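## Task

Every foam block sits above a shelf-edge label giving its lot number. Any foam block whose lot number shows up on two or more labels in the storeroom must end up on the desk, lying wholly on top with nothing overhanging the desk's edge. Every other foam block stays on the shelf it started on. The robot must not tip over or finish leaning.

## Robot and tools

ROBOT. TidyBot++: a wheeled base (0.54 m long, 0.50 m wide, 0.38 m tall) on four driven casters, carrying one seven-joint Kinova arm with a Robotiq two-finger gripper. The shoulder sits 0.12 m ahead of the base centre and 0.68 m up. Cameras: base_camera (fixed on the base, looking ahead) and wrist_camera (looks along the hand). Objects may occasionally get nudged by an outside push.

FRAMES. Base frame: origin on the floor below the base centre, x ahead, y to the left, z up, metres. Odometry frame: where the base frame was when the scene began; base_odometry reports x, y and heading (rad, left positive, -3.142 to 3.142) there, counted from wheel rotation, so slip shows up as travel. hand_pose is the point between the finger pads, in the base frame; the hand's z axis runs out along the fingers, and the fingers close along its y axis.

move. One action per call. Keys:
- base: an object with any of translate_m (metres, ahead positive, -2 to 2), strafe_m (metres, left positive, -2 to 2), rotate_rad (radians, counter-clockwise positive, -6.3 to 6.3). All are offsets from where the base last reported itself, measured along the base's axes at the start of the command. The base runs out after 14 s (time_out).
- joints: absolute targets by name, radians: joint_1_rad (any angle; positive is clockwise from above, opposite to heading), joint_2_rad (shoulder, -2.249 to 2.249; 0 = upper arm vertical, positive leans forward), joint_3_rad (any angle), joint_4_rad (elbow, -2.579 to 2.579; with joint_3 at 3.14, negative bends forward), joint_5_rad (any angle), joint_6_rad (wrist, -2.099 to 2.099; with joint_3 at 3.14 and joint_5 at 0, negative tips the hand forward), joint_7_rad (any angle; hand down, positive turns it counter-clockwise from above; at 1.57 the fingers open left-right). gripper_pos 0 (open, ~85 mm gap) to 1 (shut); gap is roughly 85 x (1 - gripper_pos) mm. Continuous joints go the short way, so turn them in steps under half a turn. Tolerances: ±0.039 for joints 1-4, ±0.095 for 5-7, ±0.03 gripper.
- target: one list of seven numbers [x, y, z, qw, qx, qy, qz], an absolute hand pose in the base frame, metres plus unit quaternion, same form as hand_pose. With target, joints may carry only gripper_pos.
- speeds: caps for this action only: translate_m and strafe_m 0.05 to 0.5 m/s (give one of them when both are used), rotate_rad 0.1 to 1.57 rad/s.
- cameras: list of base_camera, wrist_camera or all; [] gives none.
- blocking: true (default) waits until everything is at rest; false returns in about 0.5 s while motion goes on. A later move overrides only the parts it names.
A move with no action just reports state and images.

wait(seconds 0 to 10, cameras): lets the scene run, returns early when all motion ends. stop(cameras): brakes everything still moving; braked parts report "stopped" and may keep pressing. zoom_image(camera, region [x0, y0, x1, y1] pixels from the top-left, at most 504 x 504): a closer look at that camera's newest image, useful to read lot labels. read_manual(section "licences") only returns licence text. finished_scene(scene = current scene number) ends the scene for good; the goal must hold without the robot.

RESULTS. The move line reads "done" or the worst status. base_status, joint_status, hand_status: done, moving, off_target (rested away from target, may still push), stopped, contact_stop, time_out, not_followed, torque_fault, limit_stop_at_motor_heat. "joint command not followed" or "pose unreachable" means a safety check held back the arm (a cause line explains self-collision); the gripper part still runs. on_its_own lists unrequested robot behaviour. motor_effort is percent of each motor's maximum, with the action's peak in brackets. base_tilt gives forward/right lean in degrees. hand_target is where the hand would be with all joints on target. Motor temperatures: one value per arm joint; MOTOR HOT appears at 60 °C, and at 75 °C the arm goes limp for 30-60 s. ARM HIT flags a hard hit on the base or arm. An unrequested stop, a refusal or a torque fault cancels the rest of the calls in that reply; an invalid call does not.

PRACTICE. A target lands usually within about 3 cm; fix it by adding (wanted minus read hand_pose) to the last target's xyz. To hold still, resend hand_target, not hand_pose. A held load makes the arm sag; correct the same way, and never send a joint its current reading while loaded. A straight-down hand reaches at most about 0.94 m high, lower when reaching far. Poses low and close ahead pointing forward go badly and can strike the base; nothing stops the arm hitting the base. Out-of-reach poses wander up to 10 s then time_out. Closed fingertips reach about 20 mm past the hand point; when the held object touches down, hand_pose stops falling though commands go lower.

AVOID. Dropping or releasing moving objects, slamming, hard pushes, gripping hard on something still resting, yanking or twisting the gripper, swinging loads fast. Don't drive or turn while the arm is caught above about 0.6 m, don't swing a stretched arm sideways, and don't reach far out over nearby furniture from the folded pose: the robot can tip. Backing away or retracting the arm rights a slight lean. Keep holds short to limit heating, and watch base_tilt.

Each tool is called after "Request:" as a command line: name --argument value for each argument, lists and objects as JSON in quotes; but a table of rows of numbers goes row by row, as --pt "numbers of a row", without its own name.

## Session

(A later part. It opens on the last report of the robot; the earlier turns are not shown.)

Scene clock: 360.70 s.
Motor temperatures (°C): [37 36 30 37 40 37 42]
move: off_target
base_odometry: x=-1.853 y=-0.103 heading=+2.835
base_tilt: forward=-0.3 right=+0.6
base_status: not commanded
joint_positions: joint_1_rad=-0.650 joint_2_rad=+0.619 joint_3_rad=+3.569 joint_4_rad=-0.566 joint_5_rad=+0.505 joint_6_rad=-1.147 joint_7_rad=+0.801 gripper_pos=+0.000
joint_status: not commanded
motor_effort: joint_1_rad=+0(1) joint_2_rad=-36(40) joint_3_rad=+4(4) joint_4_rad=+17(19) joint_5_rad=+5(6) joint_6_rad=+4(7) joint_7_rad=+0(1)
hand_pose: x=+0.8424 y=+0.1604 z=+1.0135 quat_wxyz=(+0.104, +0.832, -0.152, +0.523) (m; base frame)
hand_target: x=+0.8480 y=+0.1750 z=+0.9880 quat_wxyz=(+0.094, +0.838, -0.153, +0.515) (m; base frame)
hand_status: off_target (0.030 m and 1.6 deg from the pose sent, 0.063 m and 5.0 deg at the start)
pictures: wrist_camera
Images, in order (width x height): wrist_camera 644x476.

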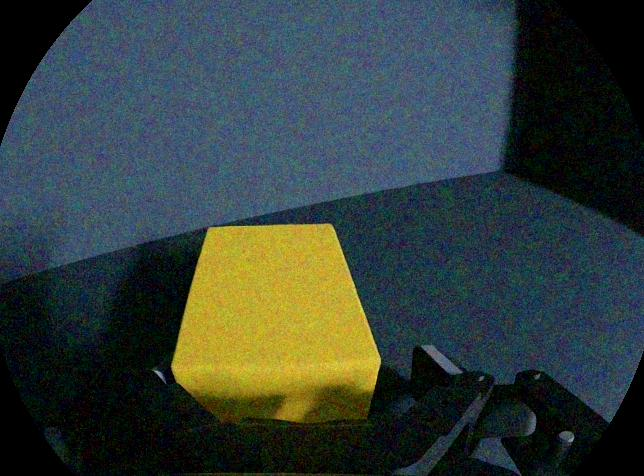

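Request:
move --target '[0.848, 0.186, 1.01, 0.0937, 0.838, -0.1526, 0.5145]' --cameras '["wrist_camera"]'

Request:
move --target '[0.843, 0.186, 0.988, 0.0937, 0.838, -0.1526, 0.5145]' --cameras '["wrist_camera"]'

Scene clock: 362.10 s.
Motor temperatures (°C): [37 36 30 37 40 37 42]
move: done
base_odometry: x=-1.853 y=-0.103 heading=+2.835
base_tilt: forward=-0.3 right=+0.6
base_status: not commanded
joint_positions: joint_1_rad=-0.650 joint_2_rad=+0.666 joint_3_rad=+3.569 joint_4_rad=-0.414 joint_5_rad=+0.503 joint_6_rad=-1.195 joint_7_rad=+0.801 gripper_pos=+0.000
joint_status: not commanded
motor_effort: joint_1_rad=+0(1) joint_2_rad=-40(40) joint_3_rad=+4(5) joint_4_rad=+19(20) joint_5_rad=+6(6) joint_6_rad=+5(6) joint_7_rad=+0(1)
hand_pose: x=+0.8448 y=+0.1815 z=+1.0461 quat_wxyz=(+0.089, +0.816, -0.156, +0.549) (m; base frame)
hand_target: x=+0.8480 y=+0.1860 z=+1.0100 quat_wxyz=(+0.094, +0.838, -0.153, +0.515) (m; base frame)
hand_status: done (0.037 m and 4.7 deg from the pose sent, 0.026 m and 1.6 deg at the start)
pictures: wrist_camera
Images, in order (width x height): wrist_camera 644x476.

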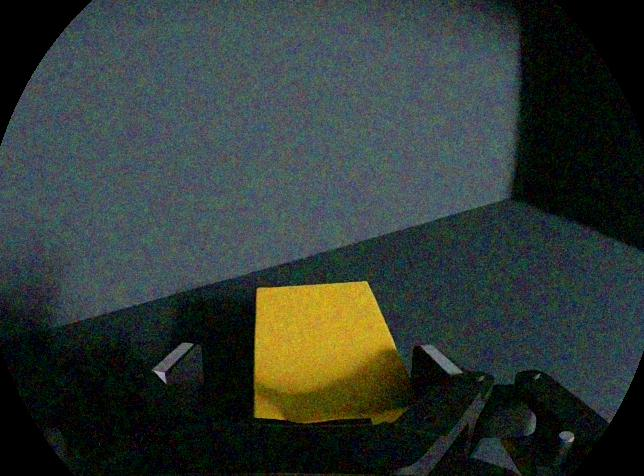

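Scene clock: 363.27 s.
Motor temperatures (°C): [37 36 30 37 40 37 42]
move: off_target
base_odometry: x=-1.853 y=-0.103 heading=+2.835
base_tilt: forward=-0.3 right=+0.6
base_status: not commanded
joint_positions: joint_1_rad=-0.668 joint_2_rad=+0.623 joint_3_rad=+3.571 joint_4_rad=-0.556 joint_5_rad=+0.503 joint_6_rad=-1.163 joint_7_rad=+0.785 gripper_pos=+0.000
joint_status: not commanded
motor_effort: joint_1_rad=+0(1) joint_2_rad=-36(40) joint_3_rad=+4(4) joint_4_rad=+16(19) joint_5_rad=+5(6) joint_6_rad=+4(6) joint_7_rad=+0(1)
hand_pose: x=+0.8377 y=+0.1724 z=+1.0128 quat_wxyz=(+0.097, +0.833, -0.155, +0.521) (m; base frame)
hand_target: x=+0.8430 y=+0.1860 z=+0.9880 quat_wxyz=(+0.094, +0.838, -0.153, +0.515) (m; base frame)
hand_status: off_target (0.029 m and 1.1 deg from the pose sent, 0.058 m and 4.7 deg at the start)
pictures: wrist_camera
Images, in order (width x height): wrist_camera 644x476.

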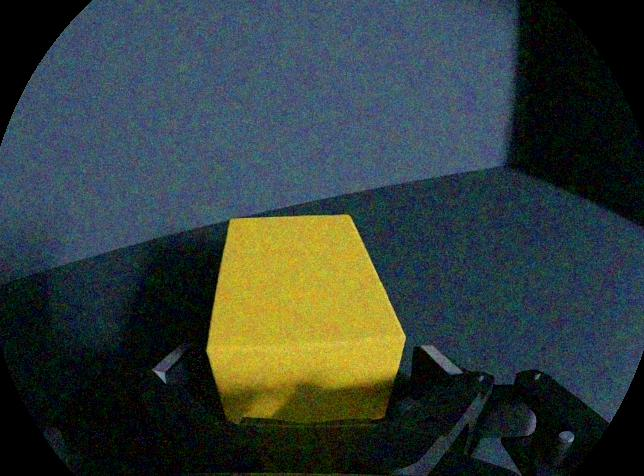

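Request:
move --target '[0.860, 0.181, 0.993, 0.0937, 0.838, -0.1526, 0.5145]' --cameras '["wrist_camera"]'

Request:
move --joints '{"gripper_pos":0.55}' --cameras '["wrist_camera"]'

Scene clock: 364.47 s.
Motor temperatures (°C): [37 36 30 37 40 37 42]
move: done
base_odometry: x=-1.853 y=-0.103 heading=+2.835
base_tilt: forward=-0.3 right=+0.6
base_status: not commanded
joint_positions: joint_1_rad=-0.650 joint_2_rad=+0.670 joint_3_rad=+3.571 joint_4_rad=-0.481 joint_5_rad=+0.499 joint_6_rad=-1.163 joint_7_rad=+0.785 gripper_pos=+0.000
joint_status: not commanded
motor_effort: joint_1_rad=-1(1) joint_2_rad=-40(41) joint_3_rad=+4(4) joint_4_rad=+19(19) joint_5_rad=+6(6) joint_6_rad=+5(7) joint_7_rad=+0(1)
hand_pose: x=+0.8528 y=+0.1799 z=+1.0166 quat_wxyz=(+0.096, +0.826, -0.154, +0.534) (m; base frame)
hand_target: x=+0.8600 y=+0.1810 z=+0.9930 quat_wxyz=(+0.094, +0.838, -0.153, +0.515) (m; base frame)
hand_status: done (0.025 m and 2.7 deg from the pose sent, 0.031 m and 1.1 deg at the start)
pictures: wrist_camera
Images, in order (width x height): wrist_camera 644x476.

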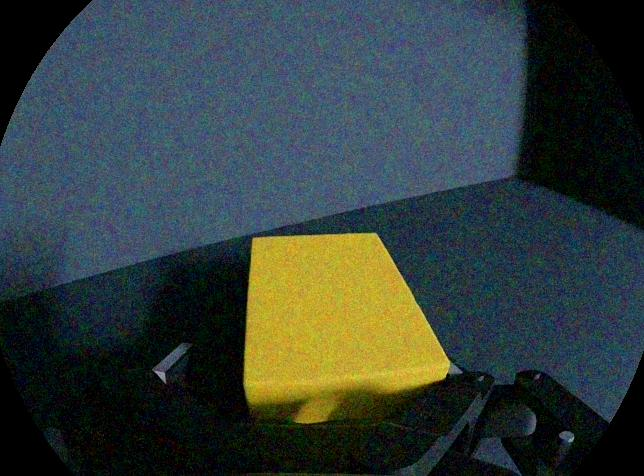

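Scene clock: 365.30 s.
Motor temperatures (°C): [37 36 30 37 40 37 42]
move: off_target
base_odometry: x=-1.853 y=-0.103 heading=+2.835
base_tilt: forward=-0.3 right=+0.6
base_status: not commanded
joint_positions: joint_1_rad=-0.650 joint_2_rad=+0.671 joint_3_rad=+3.571 joint_4_rad=-0.478 joint_5_rad=+0.499 joint_6_rad=-1.163 joint_7_rad=+0.785 gripper_pos=+0.389
joint_status: gripper_pos off_target (ended at +0.389, target +0.550)
motor_effort: joint_1_rad=-1(1) joint_2_rad=-40(41) joint_3_rad=+4(5) joint_4_rad=+19(20) joint_5_rad=+6(6) joint_6_rad=+6(6) joint_7_rad=+0(1)
hand_pose: x=+0.8530 y=+0.1800 z=+1.0179 quat_wxyz=(+0.095, +0.825, -0.154, +0.536) (m; base frame)
hand_target: x=+0.8600 y=+0.1810 z=+0.9930 quat_wxyz=(+0.094, +0.838, -0.153, +0.515) (m; base frame)
hand_status: not commanded
pictures: wrist_camera
Images, in order (width x height): wrist_camera 644x476.

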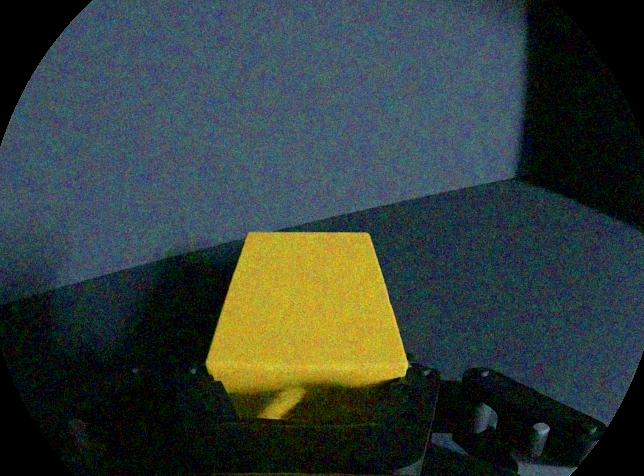

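Got it. Lift, back out, strafe away from the row.

Request:
move --target '[0.84, 0.18, 1.07, 0.0937, 0.838, -0.1526, 0.5145]' --cameras '["wrist_camera"]'

Request:
move --base '{"translate_m":-0.55,"strafe_m":-0.15}' --cameras '["wrist_camera"]'

Request:
move --joints '{"joint_1_rad":0.0,"joint_2_rad":-0.38,"joint_3_rad":3.13,"joint_4_rad":-2.45,"joint_5_rad":0,"joint_6_rad":0.2,"joint_7_rad":1.57}'

Scene clock: 376.10 s.
Motor temperatures (°C): [37 36 30 37 40 37 42]
move: time_out
base_odometry: x=-1.853 y=-0.103 heading=+2.835
base_tilt: forward=-0.3 right=+0.6
base_status: not commanded
joint_positions: joint_1_rad=-0.549 joint_2_rad=+0.702 joint_3_rad=+3.576 joint_4_rad=-0.076 joint_5_rad=+0.347 joint_6_rad=-1.497 joint_7_rad=+0.973 gripper_pos=+0.389
joint_status: not commanded
motor_effort: joint_1_rad=+0(4) joint_2_rad=-39(47) joint_3_rad=+2(5) joint_4_rad=+15(20) joint_5_rad=+5(6) joint_6_rad=+7(10) joint_7_rad=+0(1)
hand_pose: x=+0.8051 y=+0.1513 z=+1.0828 quat_wxyz=(+0.085, +0.837, -0.169, +0.514) (m; base frame)
hand_target: x=+0.8094 y=+0.1548 z=+1.0726 quat_wxyz=(+0.089, +0.840, -0.166, +0.509) (m; base frame)
hand_status: time_out (0.047 m and 2.2 deg from the pose sent, 0.054 m and 2.9 deg at the start)
pictures: wrist_camera
Images, in order (width x height): wrist_camera 644x476.

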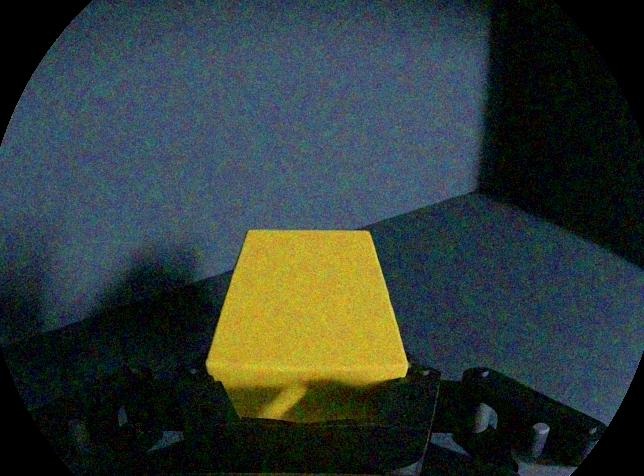

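not run: a stop that you did not command came earlier in this reply.

not run: a stop that you did not command came earlier in this reply.

Request:
move --base '{"translate_m":-0.55}' --cameras '["wrist_camera"]'

Request:
move --base '{"strafe_m":-0.2}' --cameras '[]'

Request:
move --joints '{"joint_1_rad":0.0,"joint_2_rad":-0.38,"joint_3_rad":3.13,"joint_4_rad":-2.45,"joint_5_rad":0,"joint_6_rad":0.2,"joint_7_rad":1.57}' --cameras '["wrist_camera"]'

Request:
move --base '{"rotate_rad":-1.41}'

Scene clock: 379.03 s.
Motor temperatures (°C): [37 36 30 37 40 37 42]
move: done
base_odometry: x=-1.329 y=-0.269 heading=+2.835
base_tilt: forward=-0.3 right=+0.6
base_status: done
joint_positions: joint_1_rad=-0.550 joint_2_rad=+0.696 joint_3_rad=+3.576 joint_4_rad=-0.076 joint_5_rad=+0.347 joint_6_rad=-1.497 joint_7_rad=+0.973 gripper_pos=+0.389
joint_status: not commanded
motor_effort: joint_1_rad=+0(4) joint_2_rad=-38(43) joint_3_rad=+3(3) joint_4_rad=+15(17) joint_5_rad=+5(6) joint_6_rad=+6(8) joint_7_rad=+0(1)
hand_pose: x=+0.8031 y=+0.1508 z=+1.0864 quat_wxyz=(+0.083, +0.836, -0.170, +0.516) (m; base frame)
hand_target: x=+0.8094 y=+0.1548 z=+1.0726 quat_wxyz=(+0.089, +0.840, -0.166, +0.509) (m; base frame)
hand_status: not commanded
pictures: wrist_camera
Images, in order (width x height): wrist_camera 644x476.

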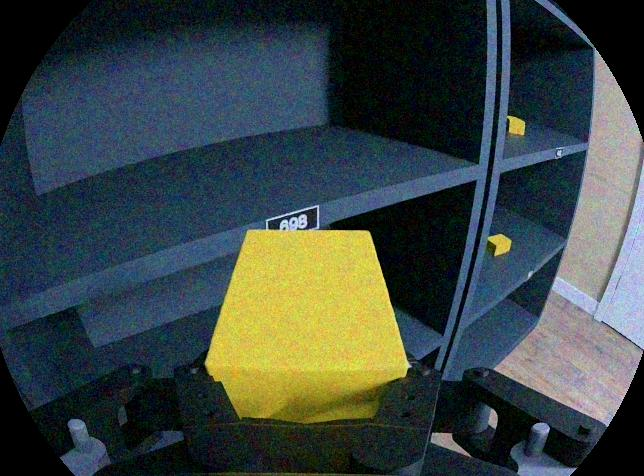

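Scene clock: 380.67 s.
Motor temperatures (°C): [37 36 30 37 40 37 42]
move: done
base_odometry: x=-1.268 y=-0.079 heading=+2.835
base_tilt: forward=-0.3 right=+0.6
base_status: done
joint_positions: joint_1_rad=-0.545 joint_2_rad=+0.696 joint_3_rad=+3.576 joint_4_rad=-0.076 joint_5_rad=+0.347 joint_6_rad=-1.497 joint_7_rad=+0.973 gripper_pos=+0.389
joint_status: not commanded
motor_effort: joint_1_rad=-1(4) joint_2_rad=-38(41) joint_3_rad=+3(4) joint_4_rad=+15(16) joint_5_rad=+5(6) joint_6_rad=+7(8) joint_7_rad=+0(0)
hand_pose: x=+0.8039 y=+0.1472 z=+1.0864 quat_wxyz=(+0.084, +0.835, -0.172, +0.516) (m; base frame)
hand_target: x=+0.8094 y=+0.1548 z=+1.0726 quat_wxyz=(+0.089, +0.840, -0.166, +0.509) (m; base frame)
hand_status: not commanded
pictures: none
No camera images: "cameras" was empty.

Scene clock: 384.37 s.
Motor temperatures (°C): [37 36 30 37 40 37 42]
move: done
base_odometry: x=-1.268 y=-0.079 heading=+2.835
base_tilt: forward=-0.4 right=+0.6
base_status: not commanded
joint_positions: joint_1_rad=-0.020 joint_2_rad=-0.366 joint_3_rad=+3.147 joint_4_rad=-2.421 joint_5_rad=+0.070 joint_6_rad=+0.142 joint_7_rad=+1.526 gripper_pos=+0.389
joint_status: all done
motor_effort: joint_1_rad=-1(2) joint_2_rad=-6(39) joint_3_rad=+0(4) joint_4_rad=+21(23) joint_5_rad=+1(6) joint_6_rad=+8(9) joint_7_rad=+0(1)
hand_pose: x=+0.5398 y=+0.0104 z=+0.8239 quat_wxyz=(-0.002, +0.817, +0.019, +0.576) (m; base frame)
hand_target: x=+0.5362 y=+0.0065 z=+0.8303 quat_wxyz=(-0.002, +0.805, +0.005, +0.594) (m; base frame)
hand_status: not commanded
pictures: wrist_camera
Images, in order (width x height): wrist_camera 644x476.

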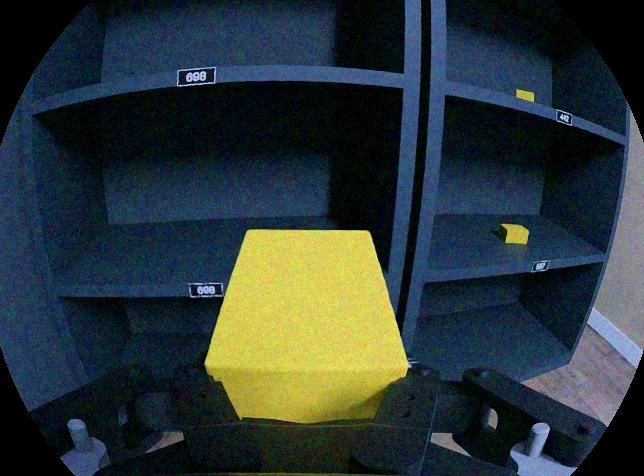

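Scene clock: 386.57 s.
Motor temperatures (°C): [37 36 30 37 40 37 42]
move: done
base_odometry: x=-1.268 y=-0.079 heading=+1.425
base_tilt: forward=-0.4 right=+0.6
base_status: done
joint_positions: joint_1_rad=-0.013 joint_2_rad=-0.367 joint_3_rad=+3.141 joint_4_rad=-2.421 joint_5_rad=+0.068 joint_6_rad=+0.145 joint_7_rad=+1.527 gripper_pos=+0.389
joint_status: not commanded
motor_effort: joint_1_rad=-1(2) joint_2_rad=-7(8) joint_3_rad=+1(2) joint_4_rad=+20(21) joint_5_rad=+1(1) joint_6_rad=+8(9) joint_7_rad=+0(1)
hand_pose: x=+0.5400 y=+0.0101 z=+0.8250 quat_wxyz=(-0.001, +0.816, +0.018, +0.578) (m; base frame)
hand_target: x=+0.5362 y=+0.0065 z=+0.8303 quat_wxyz=(-0.002, +0.805, +0.005, +0.594) (m; base frame)
hand_status: not commanded
pictures: base_camera, wrist_camera
Images, in order (width x height): base_camera 644x364, wrist_camera 644x476.

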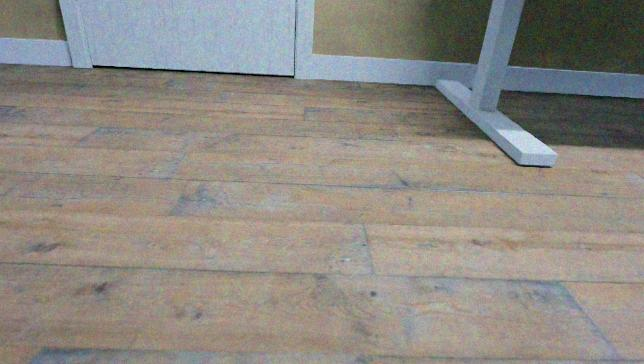

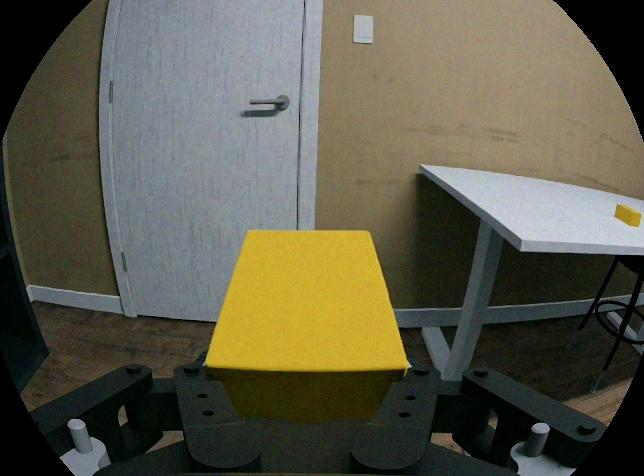

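Request:
move --base '{"translate_m":0.35,"strafe_m":-0.78}' --cameras '[]'

Request:
move --target '[0.6, 0, 0.95, 0, 0.852, 0, 0.523]' --cameras '[]'

Request:
move --target '[0.78, 0, 0.84, 0, 0.852, 0, 0.523]' --cameras '["wrist_camera"]'

Request:
move --target '[0.78, 0, 0.77, 0, 0.847, 0, 0.531]' --cameras '[]'

Request:
move --target '[0.78, 0, 0.74, 0, 0.847, 0, 0.531]' --cameras '["wrist_camera"]'

Request:
move --target '[0.78, 0, 0.722, 0, 0.847, 0, 0.531]' --cameras '["wrist_camera"]'

Scene clock: 389.90 s.
Motor temperatures (°C): [37 36 30 37 40 37 42]
move: done
base_odometry: x=-0.446 y=+0.155 heading=+1.425
base_tilt: forward=-0.3 right=+0.6
base_status: done
joint_positions: joint_1_rad=-0.013 joint_2_rad=-0.369 joint_3_rad=+3.139 joint_4_rad=-2.421 joint_5_rad=+0.068 joint_6_rad=+0.145 joint_7_rad=+1.527 gripper_pos=+0.389
joint_status: not commanded
motor_effort: joint_1_rad=+0(1) joint_2_rad=-6(8) joint_3_rad=+1(2) joint_4_rad=+20(22) joint_5_rad=+1(1) joint_6_rad=+8(9) joint_7_rad=+0(1)
hand_pose: x=+0.5396 y=+0.0109 z=+0.8257 quat_wxyz=(-0.001, +0.815, +0.019, +0.579) (m; base frame)
hand_target: x=+0.5362 y=+0.0065 z=+0.8303 quat_wxyz=(-0.002, +0.805, +0.005, +0.594) (m; base frame)
hand_status: not commanded
pictures: none
No camera images: "cameras" was empty.

Scene clock: 392.10 s.
Motor temperatures (°C): [37 36 30 37 40 37 42]
move: done
base_odometry: x=-0.446 y=+0.155 heading=+1.425
base_tilt: forward=-0.3 right=+0.6
base_status: not commanded
joint_positions: joint_1_rad=-0.013 joint_2_rad=-0.290 joint_3_rad=+3.139 joint_4_rad=-1.842 joint_5_rad=+0.068 joint_6_rad=-0.431 joint_7_rad=+1.530 gripper_pos=+0.389
joint_status: not commanded
motor_effort: joint_1_rad=-1(1) joint_2_rad=-10(12) joint_3_rad=+1(1) joint_4_rad=+22(23) joint_5_rad=+1(1) joint_6_rad=+8(10) joint_7_rad=+0(1)
hand_pose: x=+0.5983 y=-0.0001 z=+0.9660 quat_wxyz=(+0.014, +0.837, +0.008, +0.547) (m; base frame)
hand_target: x=+0.6000 y=+0.0000 z=+0.9500 quat_wxyz=(+0.000, +0.852, +0.000, +0.523) (m; base frame)
hand_status: done (0.016 m and 3.8 deg from the pose sent, 0.139 m and 7.9 deg at the start)
pictures: none
No camera images: "cameras" was empty.

Scene clock: 393.83 s.
Motor temperatures (°C): [37 36 30 37 40 37 42]
move: done
base_odometry: x=-0.446 y=+0.155 heading=+1.425
base_tilt: forward=-0.3 right=+0.6
base_status: not commanded
joint_positions: joint_1_rad=-0.010 joint_2_rad=+0.199 joint_3_rad=+3.139 joint_4_rad=-1.736 joint_5_rad=+0.058 joint_6_rad=-0.164 joint_7_rad=+1.542 gripper_pos=+0.389
joint_status: not commanded
motor_effort: joint_1_rad=-1(1) joint_2_rad=-27(29) joint_3_rad=+0(1) joint_4_rad=+21(23) joint_5_rad=+1(1) joint_6_rad=+8(8) joint_7_rad=+0(1)
hand_pose: x=+0.7647 y=+0.0062 z=+0.8254 quat_wxyz=(+0.008, +0.867, +0.015, +0.498) (m; base frame)
hand_target: x=+0.7800 y=+0.0000 z=+0.8400 quat_wxyz=(+0.000, +0.852, +0.000, +0.523) (m; base frame)
hand_status: done (0.022 m and 3.9 deg from the pose sent, 0.221 m and 3.8 deg at the start)
pictures: wrist_camera
Images, in order (width x height): wrist_camera 644x476.

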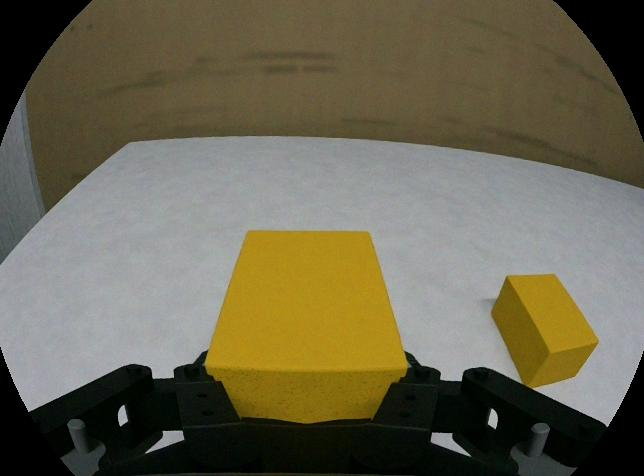

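Scene clock: 395.27 s.
Motor temperatures (°C): [37 36 30 37 40 37 42]
move: done
base_odometry: x=-0.446 y=+0.155 heading=+1.425
base_tilt: forward=-0.3 right=+0.6
base_status: not commanded
joint_positions: joint_1_rad=-0.010 joint_2_rad=+0.279 joint_3_rad=+3.139 joint_4_rad=-1.859 joint_5_rad=+0.058 joint_6_rad=+0.096 joint_7_rad=+1.542 gripper_pos=+0.389
joint_status: not commanded
motor_effort: joint_1_rad=+0(1) joint_2_rad=-29(31) joint_3_rad=+0(0) joint_4_rad=+19(22) joint_5_rad=+1(1) joint_6_rad=+8(9) joint_7_rad=+0(1)
hand_pose: x=+0.7771 y=+0.0110 z=+0.7760 quat_wxyz=(+0.002, +0.853, +0.019, +0.522) (m; base frame)
hand_target: x=+0.7800 y=+0.0000 z=+0.7700 quat_wxyz=(+0.000, +0.847, +0.000, +0.531) (m; base frame)
hand_status: done (0.013 m and 2.5 deg from the pose sent, 0.058 m and 4.8 deg at the start)
pictures: none
No camera images: "cameras" was empty.

Scene clock: 396.33 s.
Motor temperatures (°C): [37 36 30 37 40 37 42]
move: done
base_odometry: x=-0.446 y=+0.155 heading=+1.425
base_tilt: forward=-0.3 right=+0.6
base_status: not commanded
joint_positions: joint_1_rad=-0.010 joint_2_rad=+0.321 joint_3_rad=+3.139 joint_4_rad=-1.906 joint_5_rad=+0.058 joint_6_rad=+0.199 joint_7_rad=+1.542 gripper_pos=+0.389
joint_status: not commanded
motor_effort: joint_1_rad=+0(1) joint_2_rad=-29(31) joint_3_rad=+0(0) joint_4_rad=+18(20) joint_5_rad=+1(1) joint_6_rad=+8(9) joint_7_rad=+0(1)
hand_pose: x=+0.7799 y=+0.0129 z=+0.7520 quat_wxyz=(-0.001, +0.849, +0.020, +0.529) (m; base frame)
hand_target: x=+0.7800 y=+0.0000 z=+0.7400 quat_wxyz=(+0.000, +0.847, +0.000, +0.531) (m; base frame)
hand_status: done (0.018 m and 2.3 deg from the pose sent, 0.038 m and 2.5 deg at the start)
pictures: wrist_camera
Images, in order (width x height): wrist_camera 644x476.

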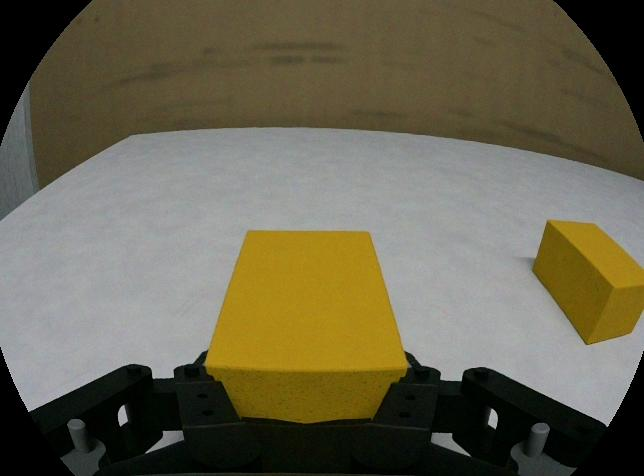

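Scene clock: 397.00 s.
Motor temperatures (°C): [37 36 30 37 40 37 42]
move: done
base_odometry: x=-0.446 y=+0.155 heading=+1.425
base_tilt: forward=-0.3 right=+0.6
base_status: not commanded
joint_positions: joint_1_rad=-0.010 joint_2_rad=+0.341 joint_3_rad=+3.139 joint_4_rad=-1.930 joint_5_rad=+0.058 joint_6_rad=+0.262 joint_7_rad=+1.542 gripper_pos=+0.389
joint_status: not commanded
motor_effort: joint_1_rad=-1(1) joint_2_rad=-29(30) joint_3_rad=+0(0) joint_4_rad=+17(19) joint_5_rad=+1(1) joint_6_rad=+8(8) joint_7_rad=+0(1)
hand_pose: x=+0.7818 y=+0.0140 z=+0.7440 quat_wxyz=(-0.003, +0.844, +0.020, +0.537) (m; base frame)
hand_target: x=+0.7800 y=+0.0000 z=+0.7220 quat_wxyz=(+0.000, +0.847, +0.000, +0.531) (m; base frame)
hand_status: done (0.026 m and 2.5 deg from the pose sent, 0.033 m and 2.3 deg at the start)
pictures: wrist_camera
Images, in order (width x height): wrist_camera 644x476.

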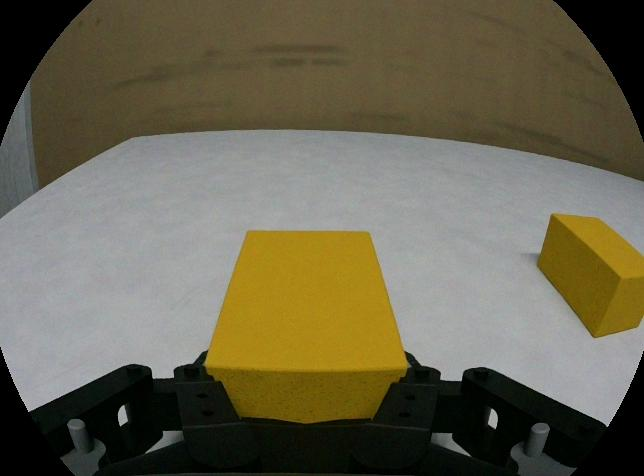

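In contact nearly.

Request:
move --target '[0.78, 0, 0.708, 0, 0.847, 0, 0.531]' --cameras '[]'

Request:
move --joints '{"gripper_pos":0.0}' --cameras '["wrist_camera"]'

Request:
move --target '[0.70, 0, 0.79, 0, 0.852, 0, 0.523]' --cameras '[]'

Request:
move --base '{"translate_m":-0.4}' --cameras '["wrist_camera"]'

Scene clock: 397.83 s.
Motor temperatures (°C): [37 36 30 37 40 37 42]
move: off_target
base_odometry: x=-0.446 y=+0.155 heading=+1.425
base_tilt: forward=-0.3 right=+0.6
base_status: not commanded
joint_positions: joint_1_rad=-0.010 joint_2_rad=+0.349 joint_3_rad=+3.139 joint_4_rad=-1.946 joint_5_rad=+0.058 joint_6_rad=+0.312 joint_7_rad=+1.542 gripper_pos=+0.389
joint_status: not commanded
motor_effort: joint_1_rad=-1(1) joint_2_rad=-26(29) joint_3_rad=+0(1) joint_4_rad=+17(18) joint_5_rad=+1(1) joint_6_rad=+7(8) joint_7_rad=+0(0)
hand_pose: x=+0.7834 y=+0.0149 z=+0.7441 quat_wxyz=(-0.004, +0.837, +0.021, +0.547) (m; base frame)
hand_target: x=+0.7800 y=+0.0000 z=+0.7080 quat_wxyz=(+0.000, +0.847, +0.000, +0.531) (m; base frame)
hand_status: off_target (0.039 m and 3.3 deg from the pose sent, 0.039 m and 2.5 deg at the start)
pictures: none
No camera images: "cameras" was empty.

Scene clock: 398.67 s.
Motor temperatures (°C): [37 36 30 37 40 37 42]
move: done
base_odometry: x=-0.446 y=+0.155 heading=+1.425
base_tilt: forward=-0.3 right=+0.6
base_status: not commanded
joint_positions: joint_1_rad=-0.010 joint_2_rad=+0.357 joint_3_rad=+3.139 joint_4_rad=-1.946 joint_5_rad=+0.058 joint_6_rad=+0.315 joint_7_rad=+1.542 gripper_pos=+0.000
joint_status: all done
motor_effort: joint_1_rad=+0(1) joint_2_rad=-28(29) joint_3_rad=+0(1) joint_4_rad=+15(17) joint_5_rad=+1(1) joint_6_rad=+7(8) joint_7_rad=+0(0)
hand_pose: x=+0.7842 y=+0.0149 z=+0.7397 quat_wxyz=(-0.004, +0.838, +0.021, +0.545) (m; base frame)
hand_target: x=+0.7800 y=+0.0000 z=+0.7080 quat_wxyz=(+0.000, +0.847, +0.000, +0.531) (m; base frame)
hand_status: not commanded
pictures: wrist_camera
Images, in order (width x height): wrist_camera 644x476.

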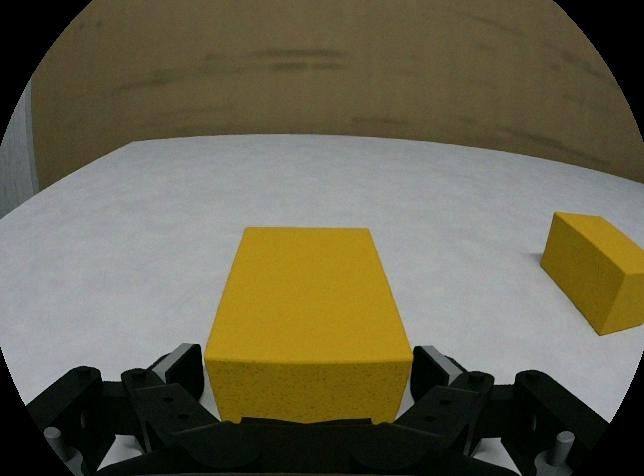

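Scene clock: 400.20 s.
Motor temperatures (°C): [37 36 30 37 40 37 42]
move: done
base_odometry: x=-0.446 y=+0.155 heading=+1.425
base_tilt: forward=-0.3 right=+0.6
base_status: not commanded
joint_positions: joint_1_rad=-0.003 joint_2_rad=+0.087 joint_3_rad=+3.139 joint_4_rad=-2.018 joint_5_rad=+0.058 joint_6_rad=+0.151 joint_7_rad=+1.542 gripper_pos=+0.000
joint_status: not commanded
motor_effort: joint_1_rad=-1(1) joint_2_rad=-22(32) joint_3_rad=+0(1) joint_4_rad=+20(21) joint_5_rad=+0(1) joint_6_rad=+8(9) joint_7_rad=+0(1)
hand_pose: x=+0.7147 y=+0.0072 z=+0.8241 quat_wxyz=(+0.003, +0.829, +0.016, +0.559) (m; base frame)
hand_target: x=+0.7000 y=+0.0000 z=+0.7900 quat_wxyz=(+0.000, +0.852, +0.000, +0.523) (m; base frame)
hand_status: done (0.038 m and 5.3 deg from the pose sent, 0.099 m and 3.9 deg at the start)
pictures: none
No camera images: "cameras" was empty.

Scene clock: 402.37 s.
Motor temperatures (°C): [37 36 30 37 40 37 42]
move: done
base_odometry: x=-0.504 y=-0.241 heading=+1.425
base_tilt: forward=-0.4 right=+0.6
base_status: done
joint_positions: joint_1_rad=-0.001 joint_2_rad=+0.083 joint_3_rad=+3.139 joint_4_rad=-2.023 joint_5_rad=+0.058 joint_6_rad=+0.146 joint_7_rad=+1.542 gripper_pos=+0.000
joint_status: not commanded
motor_effort: joint_1_rad=+0(2) joint_2_rad=-23(26) joint_3_rad=+0(1) joint_4_rad=+20(21) joint_5_rad=+1(1) joint_6_rad=+8(9) joint_7_rad=+0(1)
hand_pose: x=+0.7122 y=+0.0062 z=+0.8230 quat_wxyz=(+0.003, +0.830, +0.016, +0.557) (m; base frame)
hand_target: x=+0.7000 y=+0.0000 z=+0.7900 quat_wxyz=(+0.000, +0.852, +0.000, +0.523) (m; base frame)
hand_status: not commanded
pictures: wrist_camera
Images, in order (width x height): wrist_camera 644x476.

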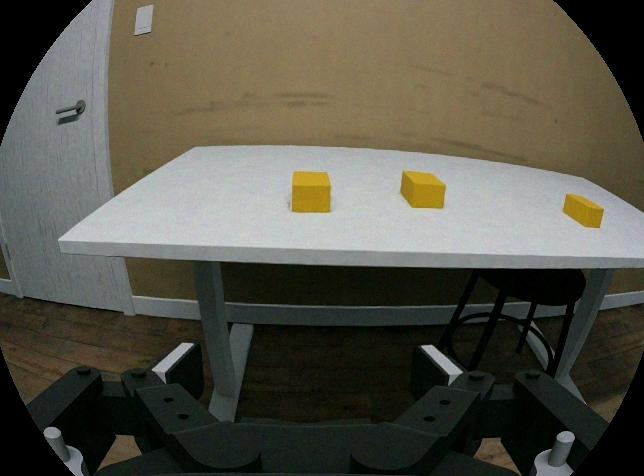

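Request:
finished_scene --scene 2

The scene is finished: the task was done.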